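# Flip the nest block upright under the laser marker lens

## Task

The nest block starts upside down. Flip it so its cradle faces up and set it beneath the laser marker's lens, with all of its base resting on the field of holes. Then release it and pull both hands away so neither is above the block.

## Robot and tools

Robot: two arms on a table. left_arm carries a five-finger left hand, right_arm a right hand. Calibrated base positions in the scene frame: left_arm (+0.018, +0.229, 0) m, right_arm (+0.041, -0.244, 0) m, each turned slightly about z. Fixed obstacles: a floor post behind the arms and a camera stand between them, just behind their bases.

Frames. Scene frame: origin at table height, midway between the nominal bases, +z up, +x out over the table, +y toward left_arm. Fixed cameras and the table use it. Reported hand poses, velocities and wrist-camera poses are in each arm's own base frame. Pose offsets in a command are along the current Hand target's own axes. Hand point axes: it sits 0.05 m in front of the palm. +z runs along the straight fingers, and +y points out of the palm. On the right hand +x runs across the palm away from the thumb; on the left hand +x points toward the thumb. Straight fingers reach 0.06 to 0.07 m past the point along +z and sit 0.06 m behind it along -y. A wrist bracket on the little-finger side can strike objects.

Row layout (28 numbers, each in [-1, 1], always all 28 even when one arm moves):
1-6: left_arm dx, dy, dz, rx, ry, rz
7-12: left hand thumb_turn, thumb_bend, index, middle, ring, little
13-14: left force_limit, speed
15-20: right_arm dx, dy, dz, rx, ry, rz
21-26: right hand motors, same order
27-28: right force_limit, speed
The six pose numbers are an offset, not a pose, counted from that arm's Hand target at the start of the action or move. Scale: 1.0 = 0.6 m or 180 degrees. rx, ry, rz form a single rotation vector. All zeros means no new pose request. Hand motors are absolute targets: -1 is open/straight and +1 is closed. For thumb_turn, +1 puts the thumb in front of the palm, facing the fingers. force_limit goes from about 0 N at -1 to 10 N at +1 (15 N for both thumb motors). speed rises from near zero at -1 to full at +0.48 and beyond. Hand numbers have no 'unchanged' value: resend the last executed eight, or, if none were sent yet, hand_measured plus hand_force_limit and hand_speed.

Tools:
- execute_actions(actions, cameras): actions is a list of up to 15 rows, one per 1/30 s step. Each row is an offset from the same start pose, not from the row before. A short list holds its final row until step 15. Repeating an offset in a new call moves the hand further. Images are returned only when actions is empty or cameras names them.
- move(target, speed, blend, blocking, cameras): straight-line paths toward one row, or a list of up to 15 rows. Every row is offset from the same starting Hand targets. speed is in m/s (0.002 to 4.3, default 0.25), and turns are capped at twice that in rad/s. blend is in metres and rounds corners; 0 stops at each target. The whole move is limited to 10 s. Paths do not avoid obstacles or the other arm. Faster moves lag more, stray more and strike harder. Hand numbers in later rows are applied when the arms arrive and come to rest. blocking=false returns after about 0.5 s while the move continues.
- wait(seconds, cameras): lets time pass without new commands.
- stop(cameras): brakes a running move.
- zoom_image(camera, region [x0,y0,x1,y1] in pixels, at most 504x504): closer view of that camera's newest image.
- show_instructions(): shows the reference pages.
- finished_scene(scene): ends the scene for good.
Cameras: cam_high and cam_low are 896x504; cam_left_wrist and cam_right_wrist are 672x504 fisheye.

Results: Hand target is the last commanded pose after clipping. end_effector_position is in metres and end_effector_quat_wxyz is the orientation, both in the base frame. Also reported: joint positions, velocities and torques, plus hand_measured, hand_stopped_by (moving, target, force, stalled, fault) and hand_load_n (fingertip newtons, positive when the finger is pushed open). A move adds a 'move:' line: done, off_target, moving, held or fault, plus limits such as paced or held. A grip that slips shows only as hand_load_n dropping toward 0.

Behaviour to expect: the arm tracks loosely and often rests 1 to 3 cm short, usually lower, with no contact involved. Sending the missing distance as an offset closes the gap. Each step, orientation is clipped to within 40 degrees of the measured orientation. A blocked arm keeps pressing; to release it, command the target back past the hand point. Fingers keep closing until they reach the target or the force limit, then lock. For a gentle grip, close at speed -0.94 or below. With the thumb in front, the hand wraps objects about 0.035 to 0.065 m thick. The thumb tip against the index pad can pinch light things up to about 0.08 m.

Avoid: dropping the block even slightly, releasing it while it still moves, fast impacts, hard pushes into fixed or heavy things, excessive finger force, and the two hands or arms touching. Never let anything fall off the table. Long holding or stretching heats motors; at 100 °C the arm collapses for 30 to 60 s. Any arm stop costs time. Smooth, low-effort motion is better.

Each tool is called after "Request:" by a JSON object that holds its "fn" and its "kwargs".

Reference images:

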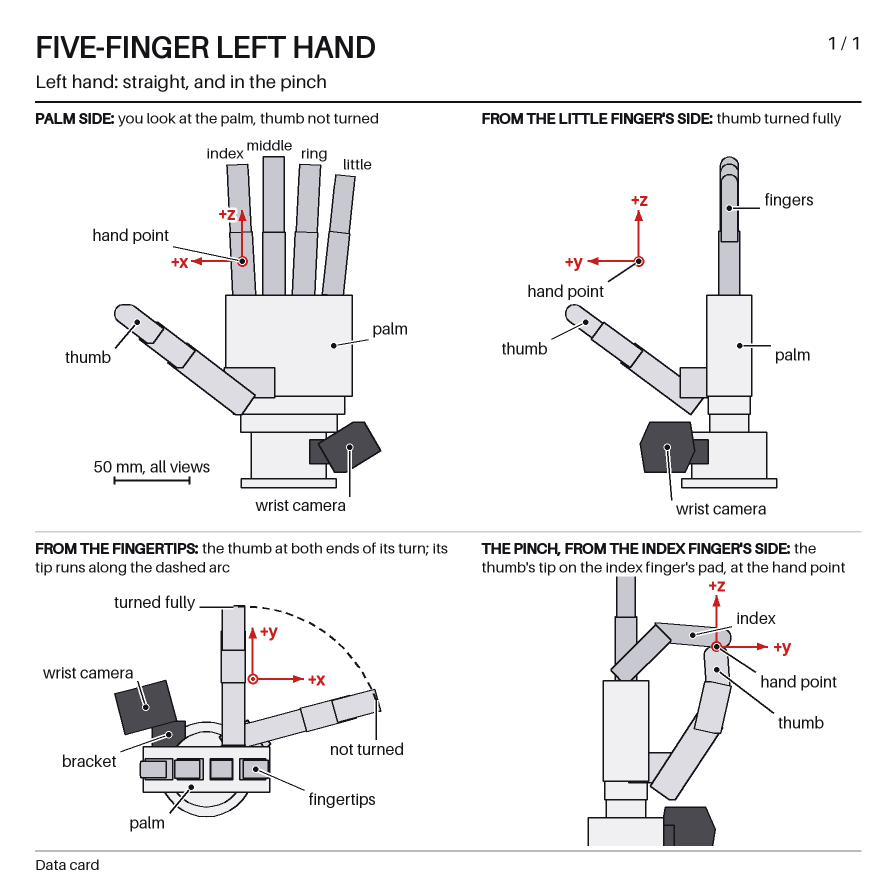

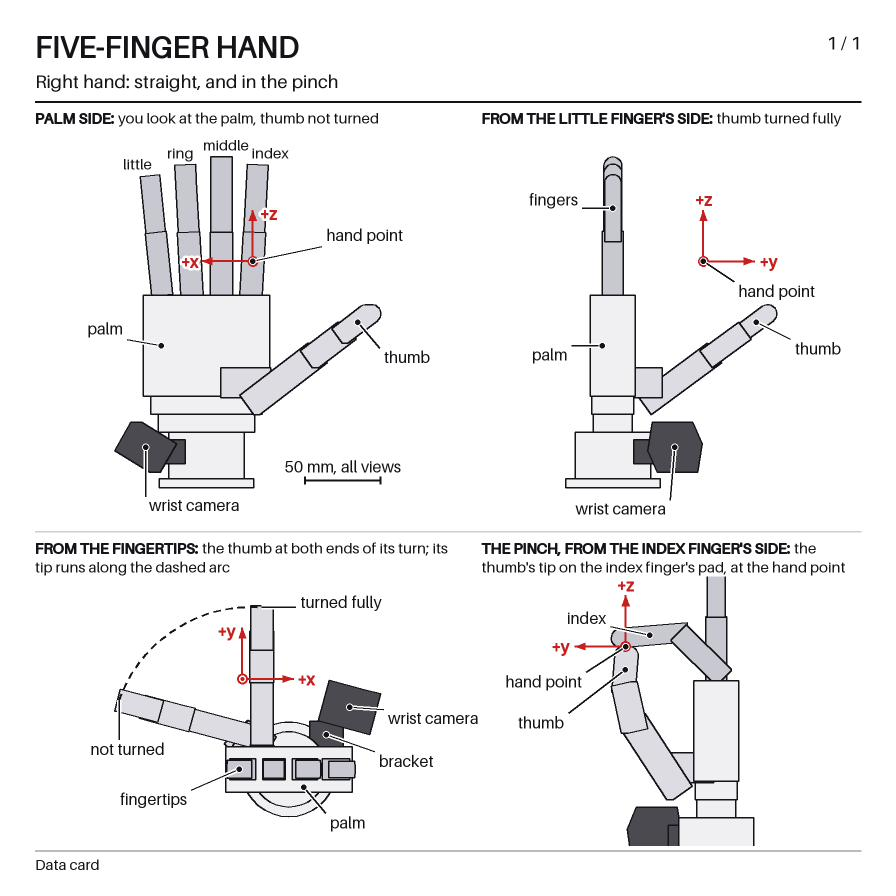

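## Session

Request:
{"fn": "execute_actions", "kwargs": {"actions": []}}

Request:
{"fn": "show_instructions", "kwargs": {}}

Scene clock: 0.00 s.
left_arm: end_effector_position=(+0.6422, +0.0965, +0.1019) hand_measured=(-1.000, -1.000, -1.000, -1.000, -1.000, -1.000) hand_load_n=(+0.0, +0.0, +0.0, +0.0, +0.0, +0.0) hand_stopped_by=(target, target, target, target, target, target) hand_force_limit=0.00 hand_speed=-0.80 end_effector_quat_wxyz=(+0.469, +0.060, +0.846, +0.248) | right_arm: end_effector_position=(+0.1881, +0.1098, +0.2573) hand_measured=(-1.000, -1.000, -1.000, -1.000, -1.000, -1.000) hand_load_n=(+0.0, +0.0, +0.0, +0.0, +0.0, +0.0) hand_stopped_by=(target, target, target, target, target, target) hand_force_limit=0.00 hand_speed=-0.80 end_effector_quat_wxyz=(-0.361, +0.893, -0.149, +0.223)
Joint positions: left_arm=[-0.071 1.792 1.016 0.274 -0.434 1.9] | right_arm=[0.214 0.464 0.8 -1.14 -0.475 -0.831]
Joint velocities: within noise
Joint torques (N m): no reading
Motor temperatures (°C): left_arm=[26 30 29 27 29 23] | right_arm=[25 29 32 24 23 31]
Heat: left arm: hottest shoulder 30 °C; right arm: hottest elbow 32 °C.
Hand target: left_arm +0.6509, +0.0959, +0.1145; +0.482, +0.056, +0.839, +0.248 | right_arm +0.1903, +0.1103, +0.2666; -0.364, +0.890, -0.146, +0.232

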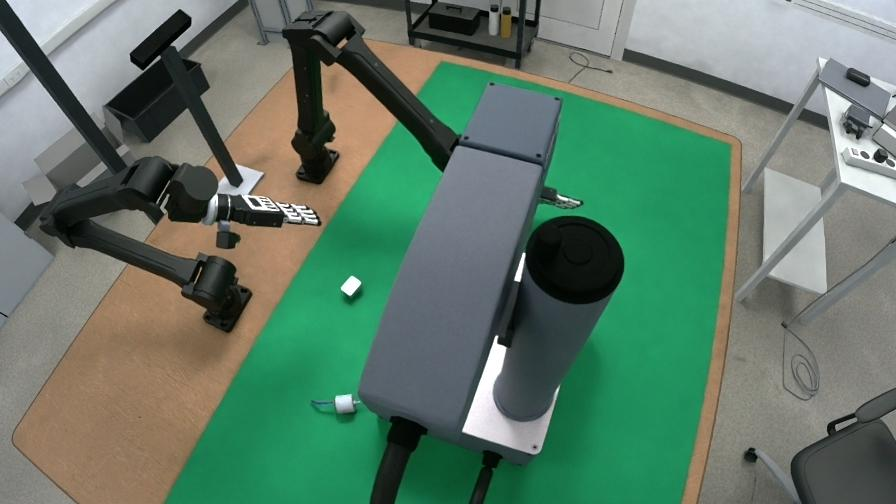

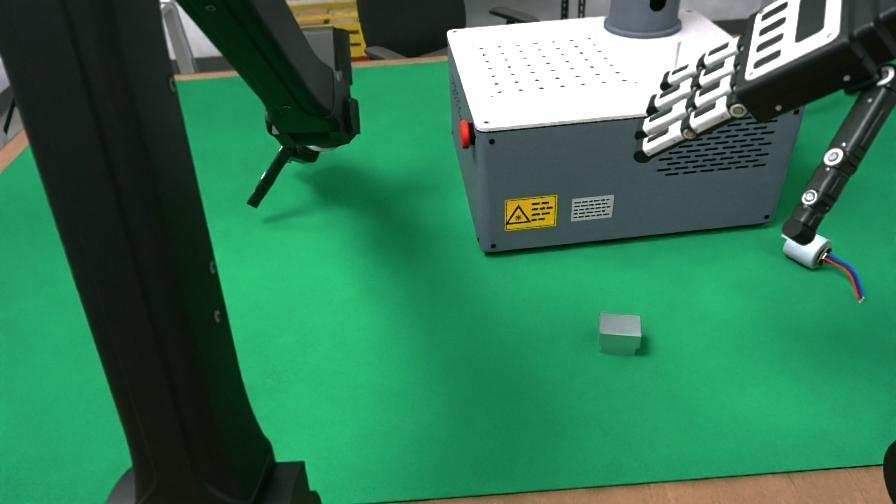

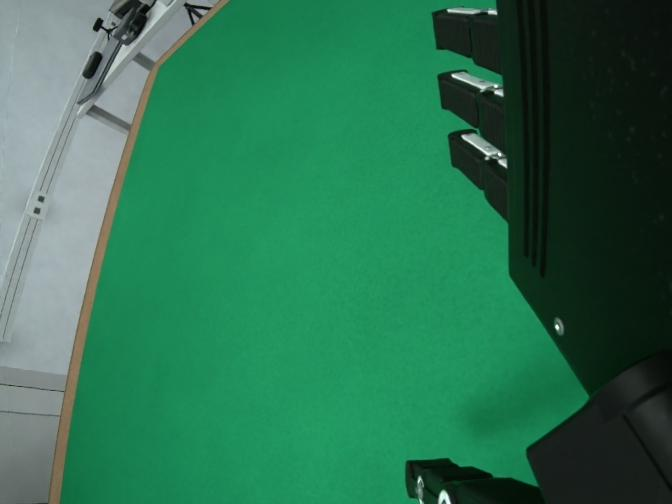

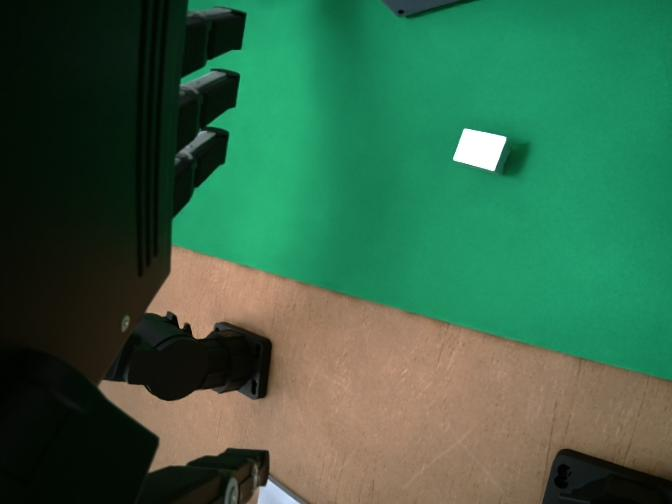

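Reference images for this scene: FIVE-FINGER LEFT HAND page 1, FIVE-FINGER HAND page 1.

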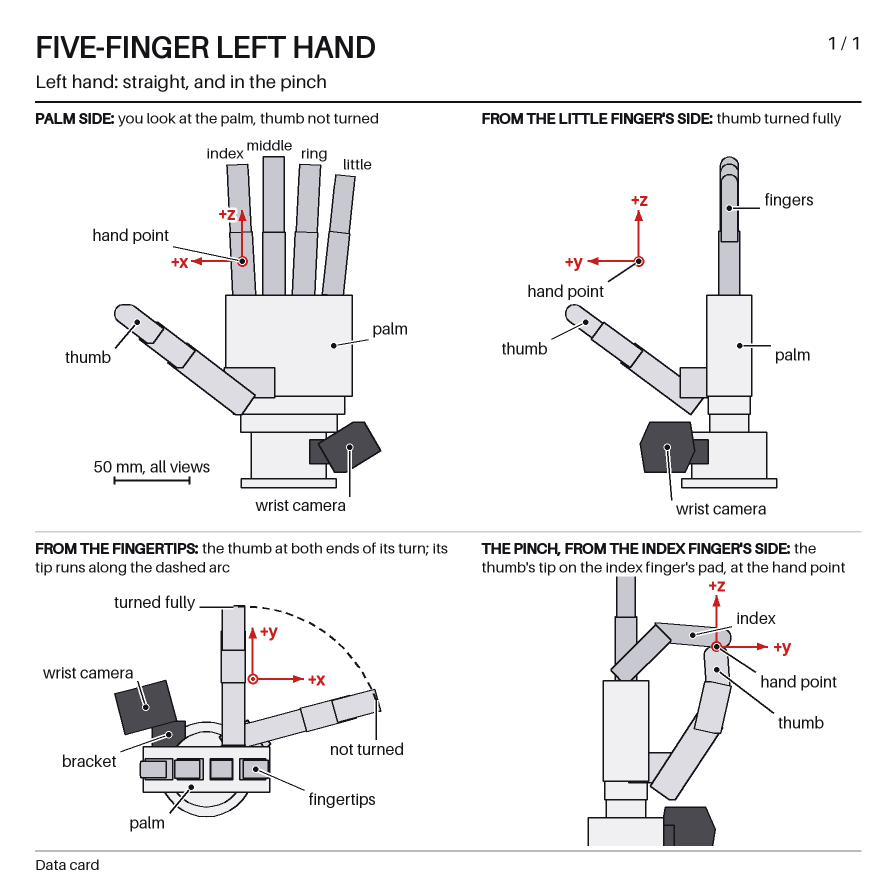

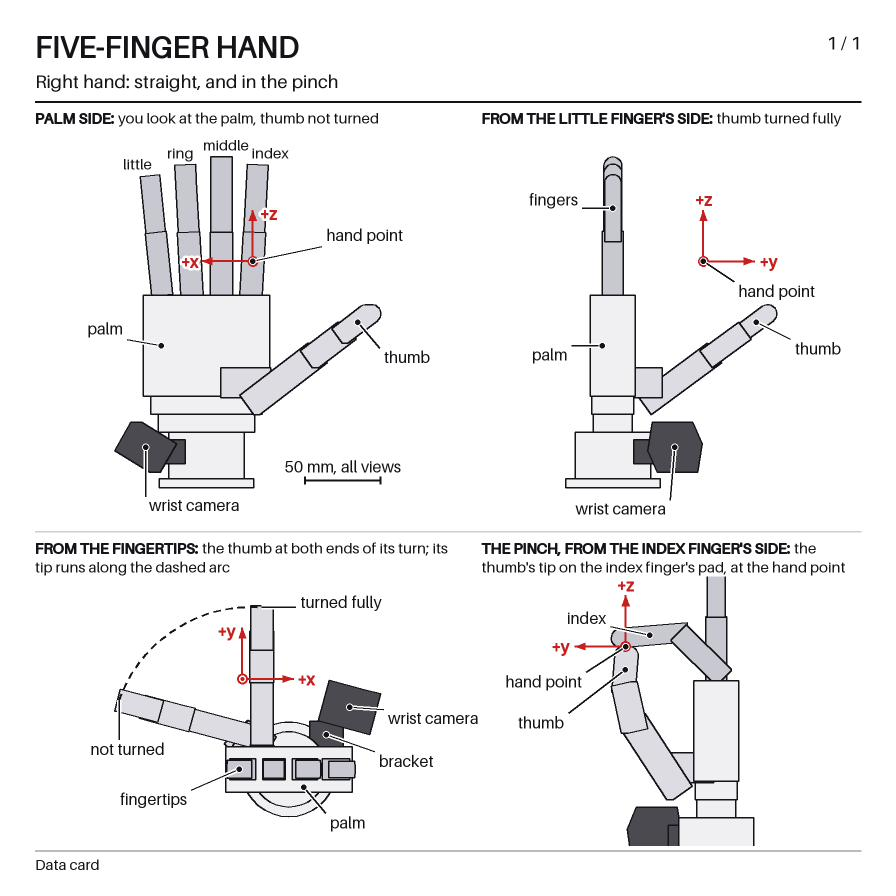

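Request:
{"fn": "zoom_image", "kwargs": {"camera": "cam_low", "region": [420, 0, 896, 268]}}

Request:
{"fn": "zoom_image", "kwargs": {"camera": "cam_low", "region": [560, 280, 700, 380]}}

Request:
{"fn": "zoom_image", "kwargs": {"camera": "cam_right_wrist", "region": [420, 100, 560, 200]}}

Request:
{"fn": "zoom_image", "kwargs": {"camera": "cam_high", "region": [280, 80, 680, 480]}}

Request:
{"fn": "zoom_image", "kwargs": {"camera": "cam_high", "region": [320, 260, 390, 320]}}

Scaled by 1.059 from the camera's image (finer frame: 1280x720).

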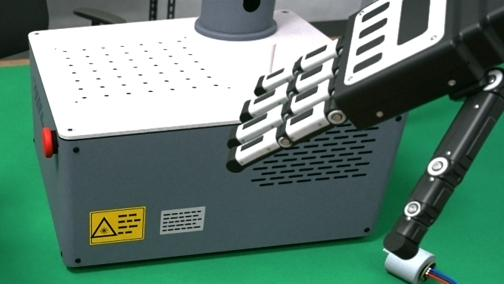

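Scaled by 3.600 from the camera's image (finer frame: 1280x720).

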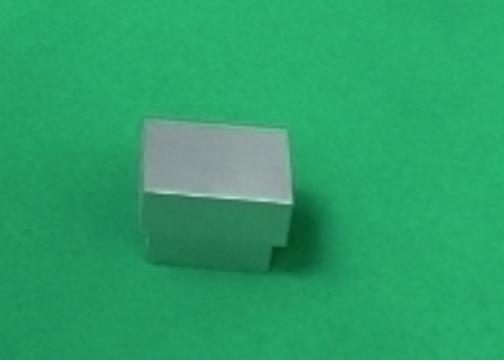

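Scaled by 3.600 from the camera's image (finer frame: 960x720).

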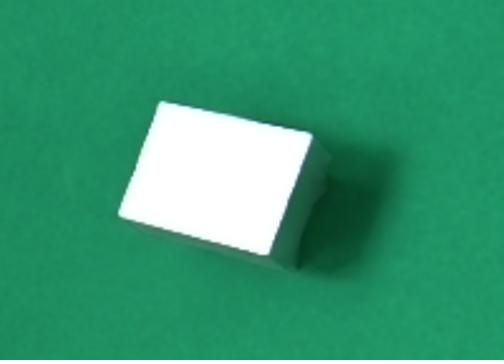

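Scaled by 1.260 from the camera's image (finer frame: 1280x720).

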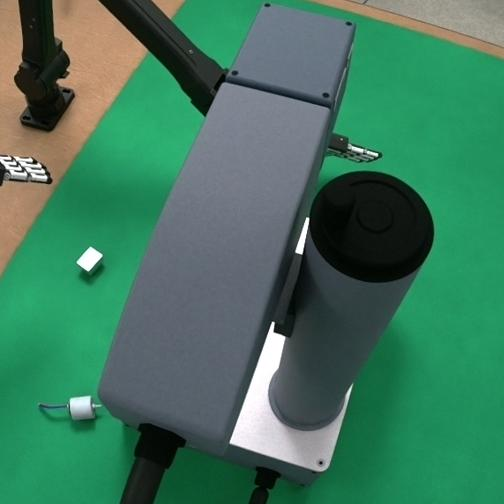

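Scaled by 7.200 from the camera's image (finer frame: 1280x720).

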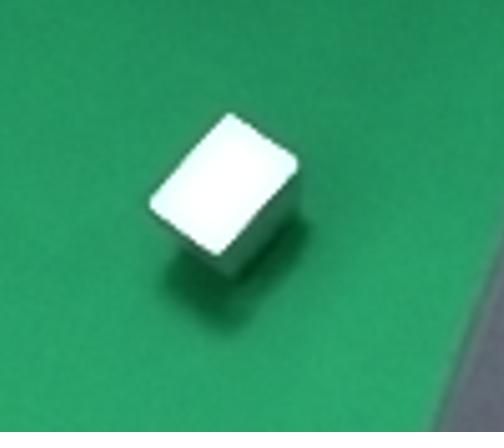

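Request:
{"fn": "move", "kwargs": {"target": [0,0,0,0,0,0,-1,-1,-1,-1,-1,-1,0,-0.8,0.2377,-0.0848,0.0457,0.1325,0.350,0.2234,1,-1,-1,-1,-1,-1,0,0], "speed": 0.25, "cameras": ["all"]}}

Scene clock: 35.87 s.
left_arm: end_effector_position=(+0.6422, +0.0965, +0.1019) hand_measured=(-1.000, -1.000, -1.000, -1.000, -1.000, -1.000) hand_load_n=(+0.0, +0.0, +0.0, +0.0, +0.0, +0.0) hand_stopped_by=(target, target, target, target, target, target) hand_force_limit=0.00 hand_speed=-0.80 end_effector_quat_wxyz=(+0.469, +0.060, +0.846, +0.248) | right_arm: end_effector_position=(+0.3298, +0.0930, +0.3362) hand_measured=(+1.000, -1.000, -1.000, -1.000, -1.000, -1.000) hand_load_n=(+0.0, +0.0, +0.0, +0.0, +0.0, +0.0) hand_stopped_by=(target, target, target, target, target, target) hand_force_limit=0.00 hand_speed=0.00 end_effector_quat_wxyz=(+0.450, -0.451, +0.543, -0.547)
Joint positions: left_arm=[-0.071 1.792 1.016 0.274 -0.434 1.9] | right_arm=[0.645 0.457 0.554 -0.093 0.834 -0.007]
Joint torques (N m): left_arm=[1.61 -15.5 9.92 2.92 -0.32 0.09] | right_arm=[1.79 4.31 7.36 2.37 0.17 -0.04]
Heat: left arm: hottest elbow 32 °C; right arm: hottest elbow 34 °C.
Hand target: left_arm +0.6509, +0.0959, +0.1145; +0.482, +0.056, +0.839, +0.248 | right_arm +0.3304, +0.1001, +0.3295; +0.454, -0.454, +0.542, -0.542
Off the commanded pose: left_arm 0.015 m, 2 deg | right_arm 0.010 m, 1 deg.
move: done
cam_right_wrist: T_world_to_cam=[[-0.00404, -0.2688, -0.96319, 0.35401], [-0.37077, 0.89494, -0.2482, 0.11912], [0.92872, 0.35612, -0.10328, -0.1848]] pos_world=[0.21723, 0.05436, 0.35145]

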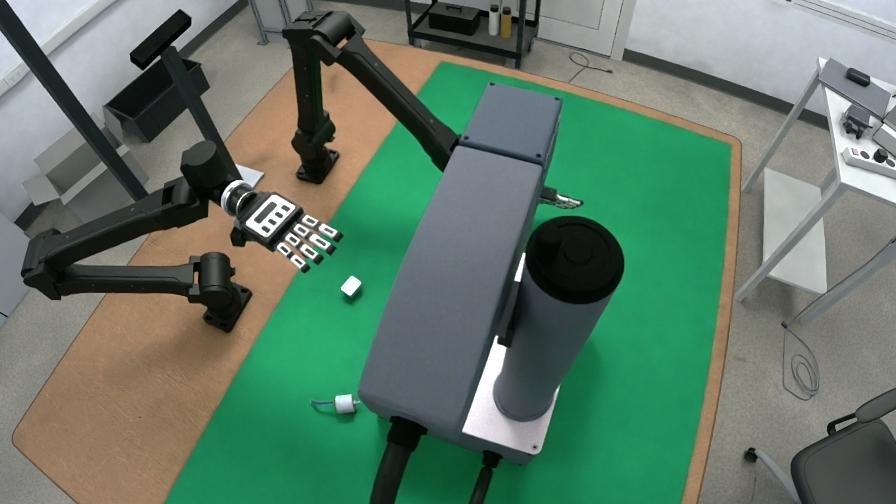

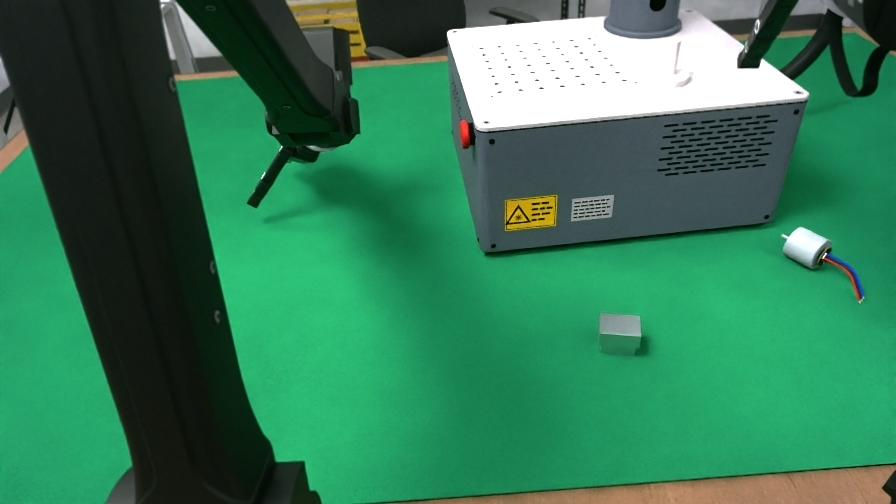

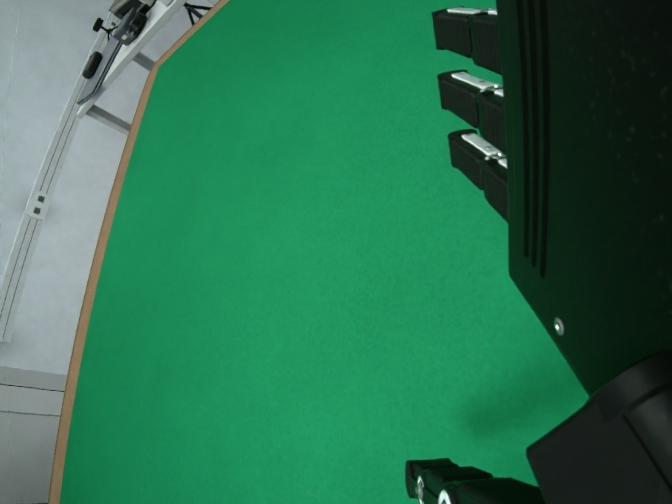

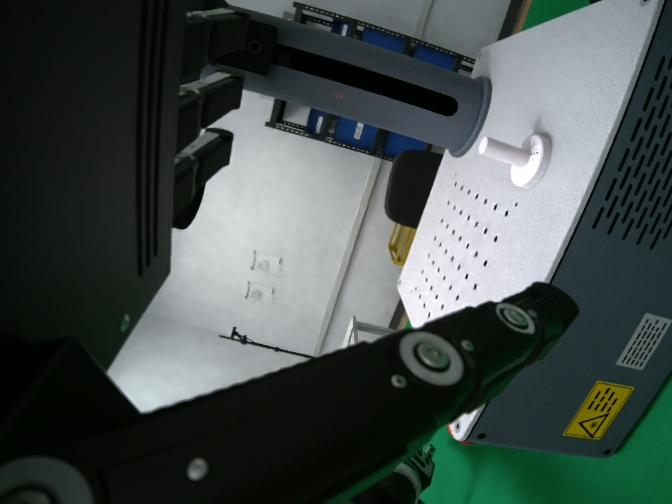

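Request:
{"fn": "zoom_image", "kwargs": {"camera": "cam_low", "region": [440, 0, 820, 140]}}

Request:
{"fn": "zoom_image", "kwargs": {"camera": "cam_low", "region": [590, 300, 660, 370]}}

Request:
{"fn": "zoom_image", "kwargs": {"camera": "cam_right_wrist", "region": [240, 0, 672, 330]}}

Scaled by 1.326 from the camera's image (finer frame: 1280x720).

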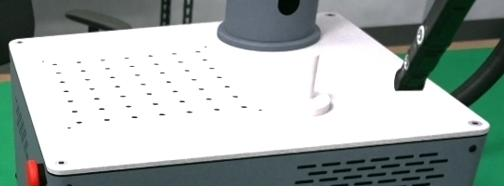

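Scaled by 7.200 from the camera's image (finer frame: 1280x720).

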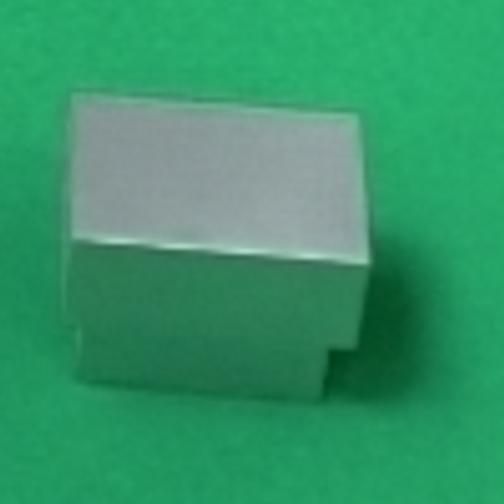

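Scaled by 1.167 from the camera's image (finer frame: 960x720).

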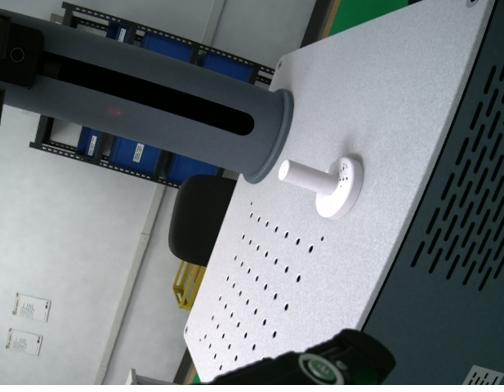

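Request:
{"fn": "move", "kwargs": {"target": [0,0,0,0,0,0,-1,-1,-1,-1,-1,-1,0,-0.8,-0.287,0.05,0.0425,0,0,0.5,-1,-1,-1,-1,-1,-1,0,0], "speed": 0.3, "cameras": ["cam_low","cam_right_wrist","cam_high"]}}

Scene clock: 53.23 s.
left_arm: end_effector_position=(+0.6422, +0.0965, +0.1019) hand_measured=(-1.000, -1.000, -1.000, -1.000, -1.000, -1.000) hand_load_n=(+0.0, +0.0, +0.0, +0.0, +0.0, +0.0) hand_stopped_by=(target, target, target, target, target, target) hand_force_limit=0.00 hand_speed=-0.80 end_effector_quat_wxyz=(+0.469, +0.060, +0.846, +0.248) | right_arm: end_effector_position=(+0.3845, +0.2531, +0.2868) hand_measured=(-1.000, -1.000, -1.000, -1.000, -1.000, -1.000) hand_load_n=(+0.0, +0.0, +0.5, +0.0, +0.0, +0.0) hand_stopped_by=(target, target, target, target, target, target) hand_force_limit=0.00 hand_speed=0.00 end_effector_quat_wxyz=(+0.697, +0.055, +0.710, -0.079)
Joint positions: left_arm=[-0.071 1.792 1.016 0.274 -0.434 1.9] | right_arm=[0.902 1.125 0.453 0.641 1.091 1.564]
Joint torques (N m): left_arm=[1.49 -15.27 9.74 2.82 -0.32 0.08] | right_arm=[1.9 -2.37 8.8 2.14 0.2 0]
Heat: left arm: hottest elbow 33 °C; right arm: hottest elbow 35 °C.
Hand target: left_arm +0.6509, +0.0959, +0.1145; +0.482, +0.056, +0.839, +0.248 | right_arm +0.3856, +0.2653, +0.2995; +0.704, +0.062, +0.705, -0.062
Off the commanded pose: left_arm 0.015 m, 2 deg | right_arm 0.018 m, 2 deg.
move: off_target (right_arm)
cam_right_wrist: T_world_to_cam=[[0.21753, 0.93016, -0.29579, -0.23036], [-0.46083, 0.36501, 0.80895, -0.1505], [0.86041, -0.03966, 0.50805, -0.34668]] pos_world=[0.27904, 0.25546, 0.22974]
Images, in order (width x height): cam_high 896x504, cam_low 896x504, cam_right_wrist 672x504.

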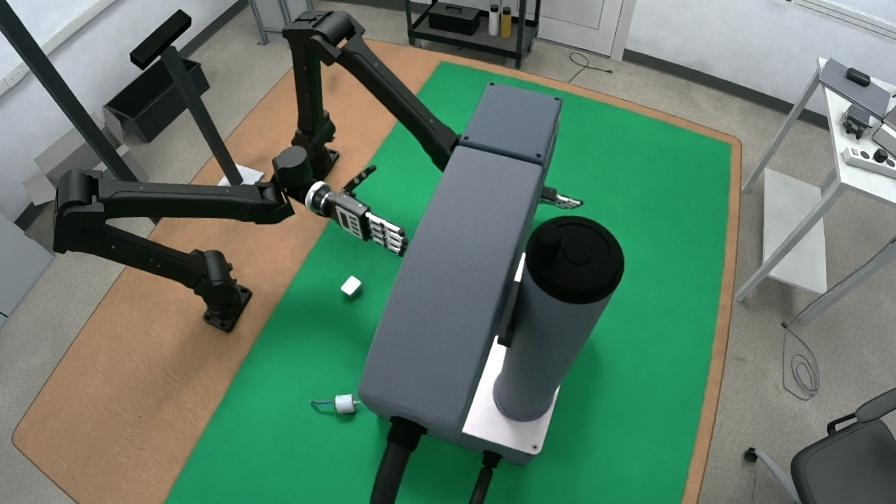

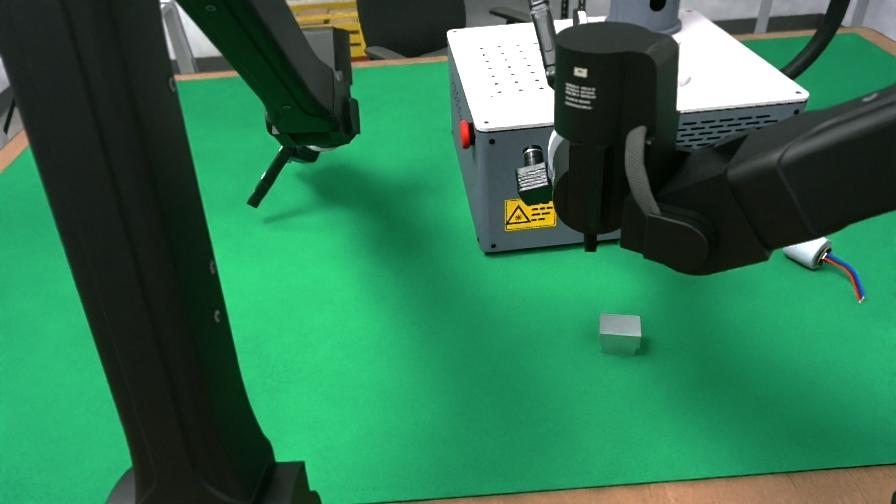

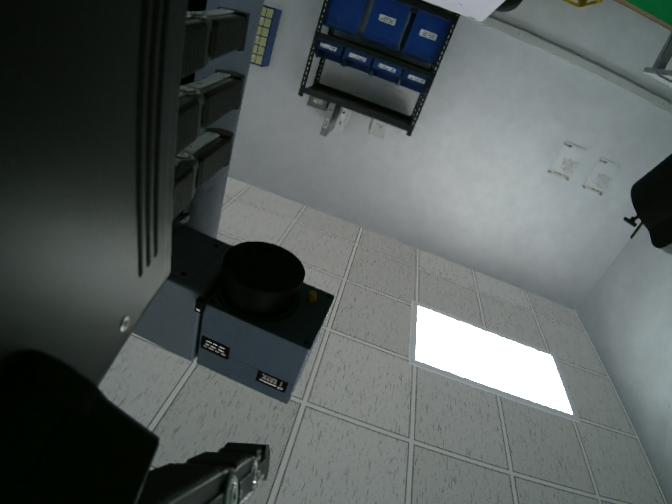

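Request:
{"fn": "zoom_image", "kwargs": {"camera": "cam_right_wrist", "region": [130, 210, 370, 410]}}

Scaled by 2.100 from the camera's image (finer frame: 960x720).

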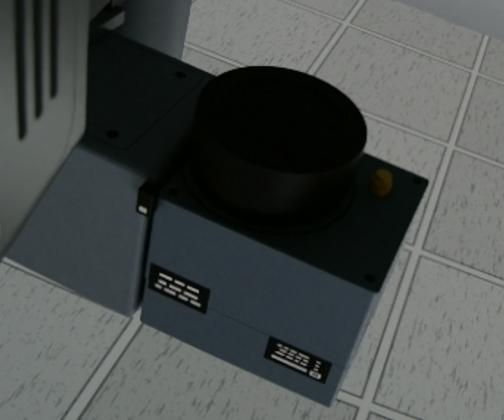

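Request:
{"fn": "move", "kwargs": {"target": [-0.3405,-0.051,-0.2047,0.582,0.093,-0.4655,-1,-1,-1,-1,-1,-1,0,-0.8,0,0,0,0,0,0,-1,-1,-1,-1,-1,-1,0,0], "speed": 0.3, "cameras": ["cam_low","cam_left_wrist","cam_high"]}}

Scene clock: 71.13 s.
left_arm: end_effector_position=(+0.6540, -0.0477, +0.3011) hand_measured=(-1.000, -1.000, -1.000, -1.000, -1.000, -1.000) hand_load_n=(-0.5, +0.0, +0.0, +0.0, +0.0, +0.0) hand_stopped_by=(target, target, target, target, target, target) hand_force_limit=0.00 hand_speed=-0.80 end_effector_quat_wxyz=(-0.179, +0.155, -0.586, +0.775) | right_arm: end_effector_position=(+0.3845, +0.2530, +0.2868) hand_measured=(-1.000, -1.000, -1.000, -1.000, -1.000, -1.000) hand_load_n=(-0.5, +0.0, +0.0, +0.0, +0.0, +0.0) hand_stopped_by=(target, target, target, target, target, target) hand_force_limit=0.00 hand_speed=0.00 end_effector_quat_wxyz=(+0.697, +0.055, +0.710, -0.078)
Joint positions: left_arm=[0.246 1.975 1.42 1.414 1.213 -0.858] | right_arm=[0.902 1.125 0.453 0.641 1.091 1.564]
Joint torques (N m): left_arm=[1.79 -16.73 11.18 2.11 -1 -0.06] | right_arm=[2.02 -2.32 8.83 2.17 0.21 0.01]
Motor temperatures (°C): left_arm=[25 32 34 27 29 23] | right_arm=[25 29 36 24 23 30]
Heat: left arm: hottest elbow 34 °C; right arm: hottest elbow 36 °C.
Hand target: left_arm +0.6610, -0.0431, +0.3103; -0.190, +0.143, -0.584, +0.776 | right_arm +0.3856, +0.2653, +0.2995; +0.704, +0.062, +0.705, -0.062
Off the commanded pose: left_arm 0.013 m, 2 deg | right_arm 0.018 m, 2 deg.
move: off_target (left_arm)
cam_left_wrist: T_world_to_cam=[[-0.32742, 0.15685, 0.93177, -0.06377], [-0.94273, 0.01232, -0.33334, 0.71443], [-0.06376, -0.98755, 0.14383, 0.06676]] pos_world=[0.65689, 0.06713, 0.28797]
Images, in order (width x height): cam_high 896x504, cam_low 896x504, cam_left_wrist 672x504.

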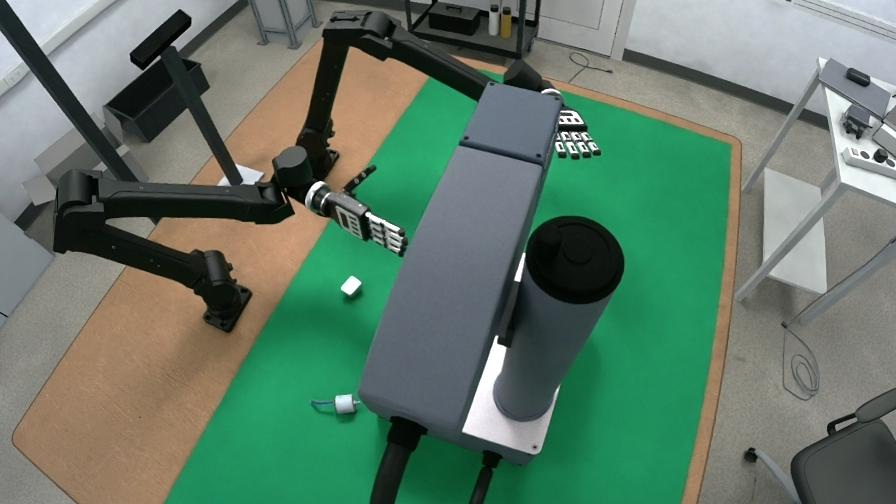

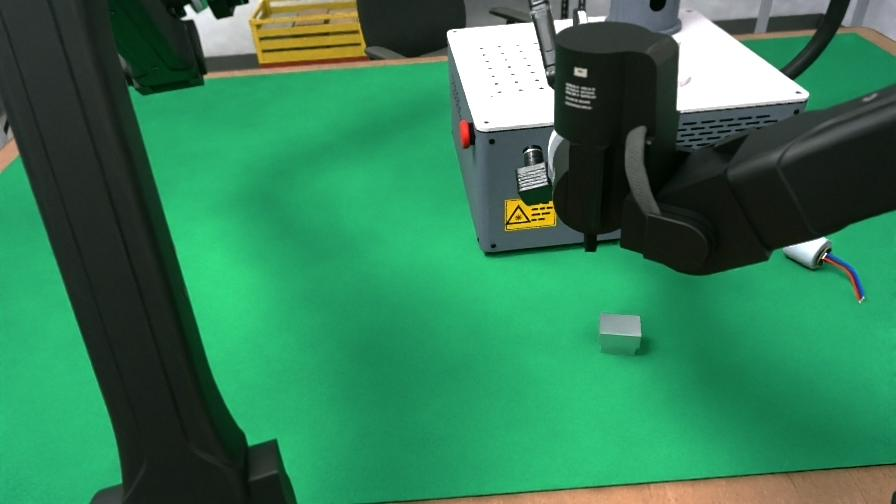

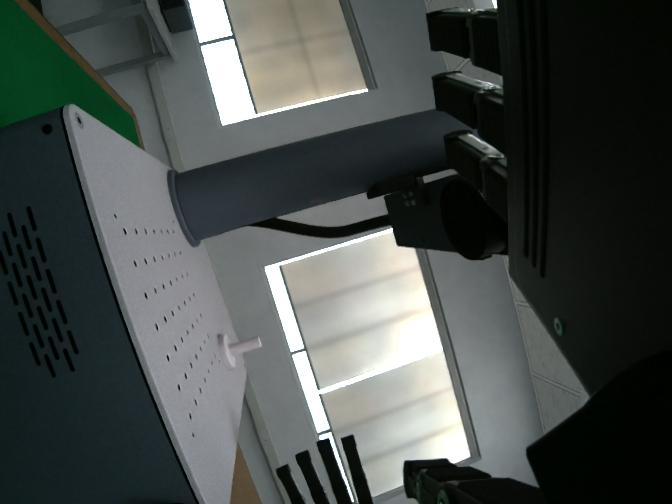

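Request:
{"fn": "zoom_image", "kwargs": {"camera": "cam_left_wrist", "region": [340, 130, 540, 290]}}

Request:
{"fn": "zoom_image", "kwargs": {"camera": "cam_left_wrist", "region": [40, 90, 290, 480]}}

Scaled by 2.520 from the camera's image (finer frame: 960x720).

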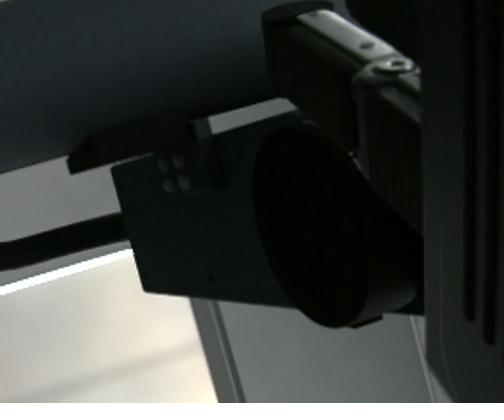

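Scaled by 1.292 from the camera's image (finer frame: 960x720).

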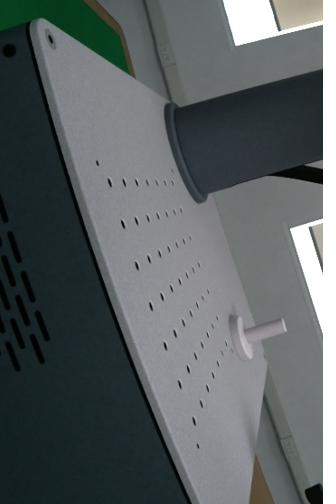

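Request:
{"fn": "move", "kwargs": {"target": [0,0,0,0,0,0,-1,-1,-1,-1,-1,-1,0,-0.8,0.2742,-0.2325,-0.1383,-0.131,0.1178,-0.374,1,-1,-1,-1,-1,-1,0,0], "speed": 0.25, "cameras": ["cam_low","cam_right_wrist","cam_high"]}}

Scene clock: 90.13 s.
left_arm: end_effector_position=(+0.6540, -0.0477, +0.3010) hand_measured=(-1.000, -1.000, -1.000, -1.000, -1.000, -1.000) hand_load_n=(+0.0, +0.0, +0.0, +0.0, +0.0, -0.5) hand_stopped_by=(target, target, target, target, target, target) hand_force_limit=0.00 hand_speed=-0.80 end_effector_quat_wxyz=(-0.178, +0.155, -0.586, +0.775) | right_arm: end_effector_position=(+0.2797, +0.1489, +0.1368) hand_measured=(+1.000, -1.000, -1.000, -1.000, -1.000, -1.000) hand_load_n=(+0.0, +0.0, +0.0, +0.0, +0.0, +0.0) hand_stopped_by=(target, target, target, target, target, target) hand_force_limit=0.00 hand_speed=0.00 end_effector_quat_wxyz=(+0.422, -0.461, +0.727, -0.284)
Joint positions: left_arm=[0.246 1.975 1.42 1.414 1.213 -0.859] | right_arm=[0.666 0.521 0.345 -0.444 0.594 0.794]
Joint torques (N m): left_arm=[2.26 -16.91 11.32 2.13 -1.01 -0.04] | right_arm=[-0.38 2.08 7.91 1.13 0.21 -0.2]
Heat: left arm: hottest elbow 35 °C; right arm: hottest elbow 36 °C.
Hand target: left_arm +0.6611, -0.0431, +0.3103; -0.190, +0.143, -0.584, +0.776 | right_arm +0.2794, +0.1426, +0.1351; +0.418, -0.460, +0.728, -0.289
Off the commanded pose: left_arm 0.013 m, 2 deg | right_arm 0.007 m, 1 deg.
move: done
cam_right_wrist: T_world_to_cam=[[-0.43366, 0.15972, -0.88681, 0.22274], [-0.39482, 0.85098, 0.34634, -0.06694], [0.80997, 0.50032, -0.30597, -0.13934]] pos_world=[0.18302, 0.0911, 0.17808]
Images, in order (width x height): cam_high 896x504, cam_low 896x504, cam_right_wrist 672x504.

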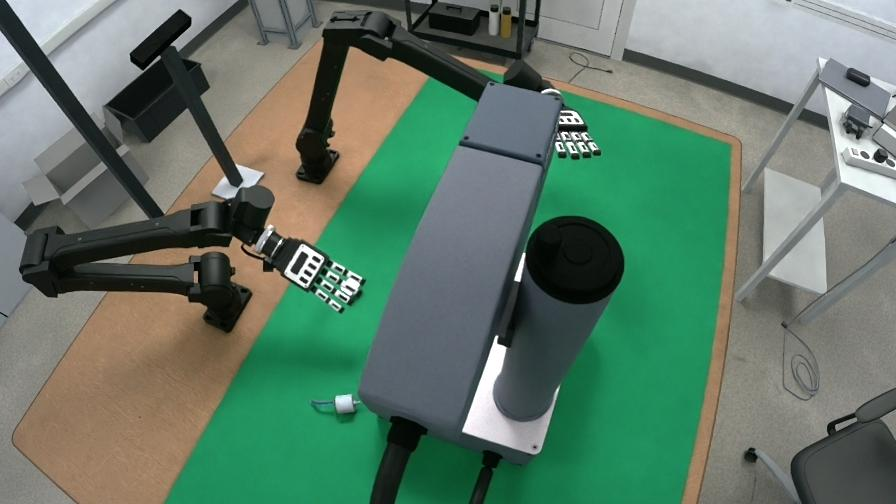

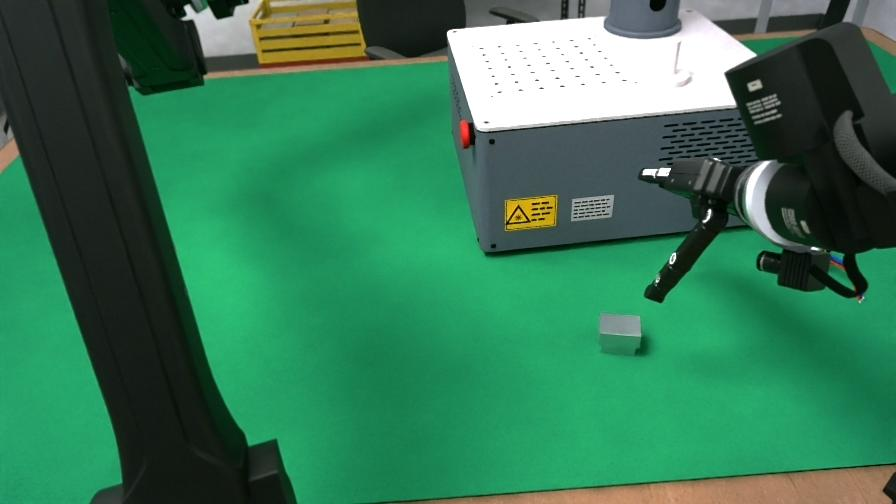

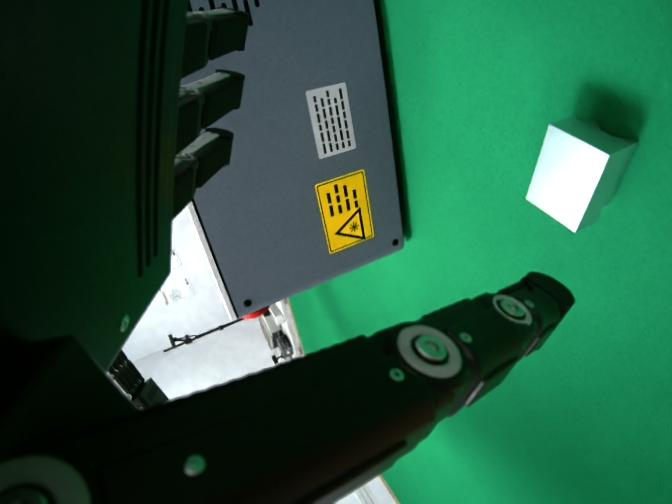

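Request:
{"fn": "zoom_image", "kwargs": {"camera": "cam_right_wrist", "region": [510, 70, 670, 250]}}

Request:
{"fn": "zoom_image", "kwargs": {"camera": "cam_low", "region": [560, 140, 760, 370]}}

Scaled by 2.800 from the camera's image (finer frame: 960x720).

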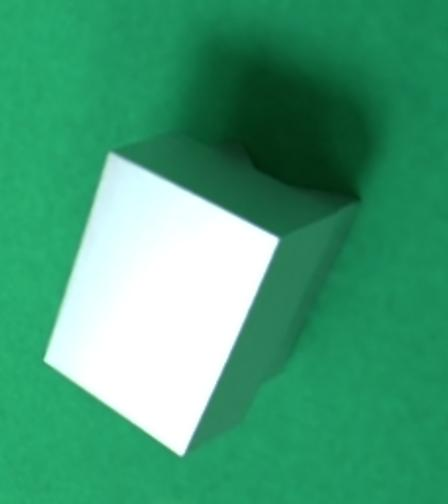

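Scaled by 2.191 from the camera's image (finer frame: 1280x720).

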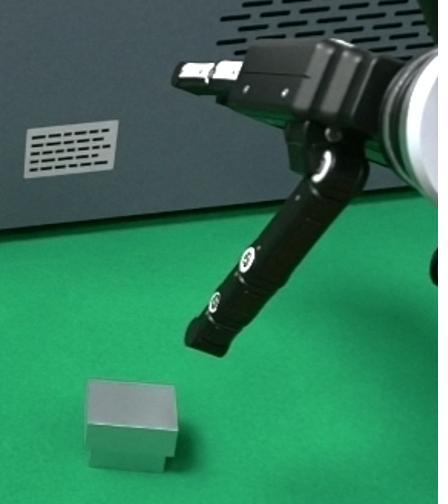

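Request:
{"fn": "zoom_image", "kwargs": {"camera": "cam_right_wrist", "region": [520, 105, 645, 240]}}

Request:
{"fn": "zoom_image", "kwargs": {"camera": "cam_low", "region": [595, 305, 650, 360]}}

Scaled by 3.733 from the camera's image (finer frame: 960x720).

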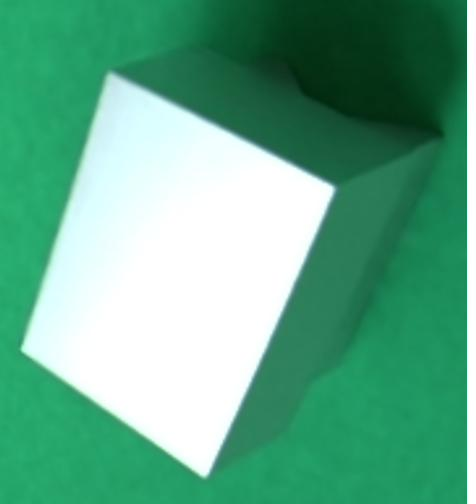

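Scaled by 9.164 from the camera's image (finer frame: 1280x720).

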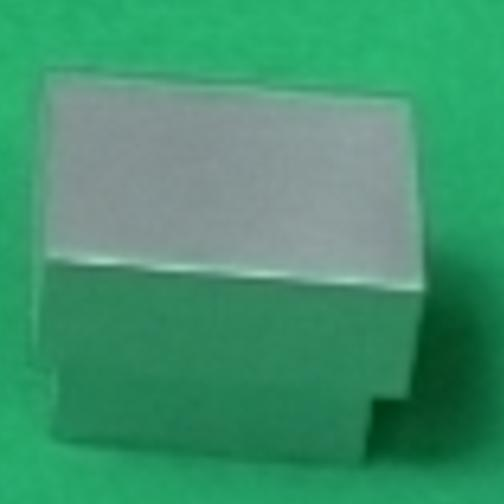

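Request:
{"fn": "move", "kwargs": {"target": [0,0,0,0,0,0,-1,-1,-1,-1,-1,-1,0,-0.8,0.0008,0.1433,0.0127,0,0,0,1,-1,-1,-1,-1,-1,0,0], "speed": 0.12, "cameras": ["cam_low","cam_right_wrist"]}}

Scene clock: 108.63 s.
left_arm: end_effector_position=(+0.6540, -0.0477, +0.3010) hand_measured=(-1.000, -1.000, -1.000, -1.000, -1.000, -1.000) hand_load_n=(-0.5, +0.0, +0.0, +0.0, +0.0, +0.0) hand_stopped_by=(target, target, target, target, target, target) hand_force_limit=0.00 hand_speed=-0.80 end_effector_quat_wxyz=(-0.178, +0.155, -0.586, +0.775) | right_arm: end_effector_position=(+0.2517, +0.1740, +0.0663) hand_measured=(+1.000, -1.000, -1.000, -1.000, -1.000, -1.000) hand_load_n=(+0.0, +0.0, +0.0, +0.0, +0.0, +0.0) hand_stopped_by=(target, target, target, target, target, target) hand_force_limit=0.00 hand_speed=0.00 end_effector_quat_wxyz=(+0.416, -0.458, +0.729, -0.292)
Joint positions: left_arm=[0.246 1.975 1.42 1.414 1.213 -0.859] | right_arm=[0.916 0.679 0.214 -0.308 0.805 1.01]
Joint torques (N m): left_arm=[1.32 -17.44 11.34 1.91 -0.94 -0.09] | right_arm=[1.9 2.9 6.8 1.88 0.65 0.01]
Heat: left arm: hottest elbow 36 °C; right arm: hottest elbow 36 °C.
Hand target: left_arm +0.6611, -0.0431, +0.3103; -0.190, +0.143, -0.584, +0.776 | right_arm +0.2491, +0.1771, +0.0620; +0.418, -0.460, +0.728, -0.289
Off the commanded pose: left_arm 0.013 m, 2 deg | right_arm 0.006 m, 1 deg.
move: done
cam_right_wrist: T_world_to_cam=[[-0.43356, 0.15549, -0.88761, 0.14483], [-0.37921, 0.86205, 0.33625, -0.08017], [0.81745, 0.48238, -0.31479, -0.14903]] pos_world=[0.15421, 0.11848, 0.1086]

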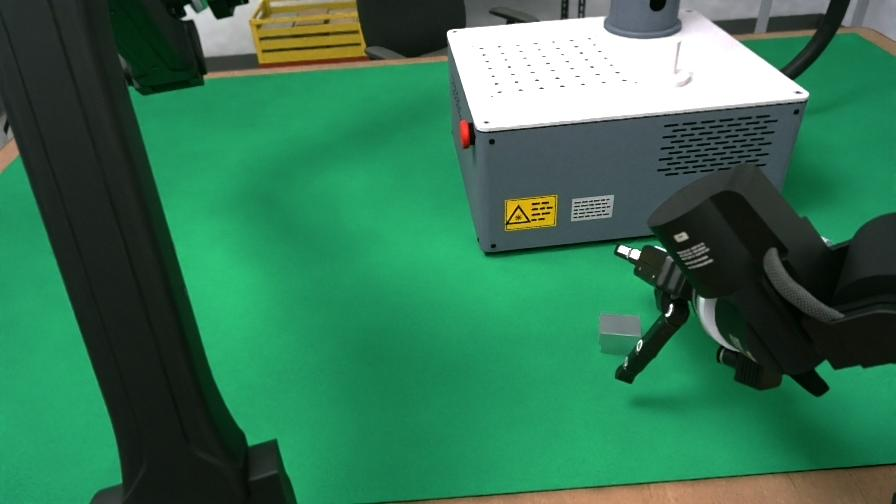

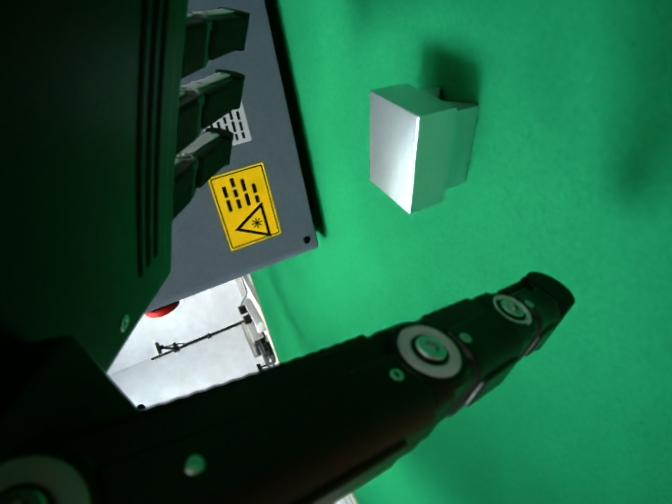

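Request:
{"fn": "zoom_image", "kwargs": {"camera": "cam_right_wrist", "region": [350, 60, 500, 230]}}

Request:
{"fn": "zoom_image", "kwargs": {"camera": "cam_low", "region": [570, 230, 700, 400]}}

Scaled by 2.965 from the camera's image (finer frame: 960x720).

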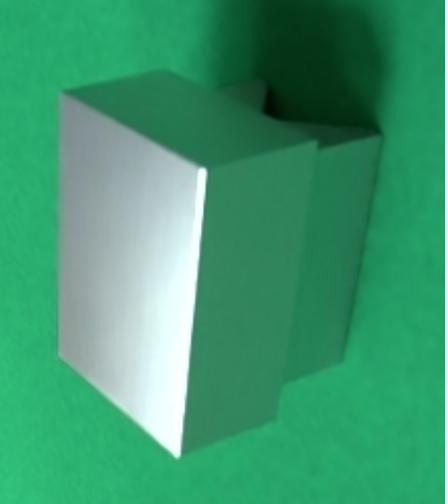

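Scaled by 2.965 from the camera's image (finer frame: 1280x720).

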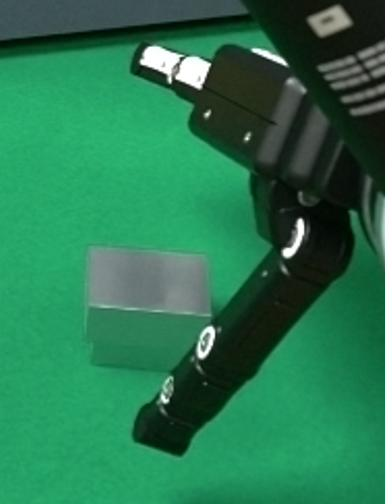

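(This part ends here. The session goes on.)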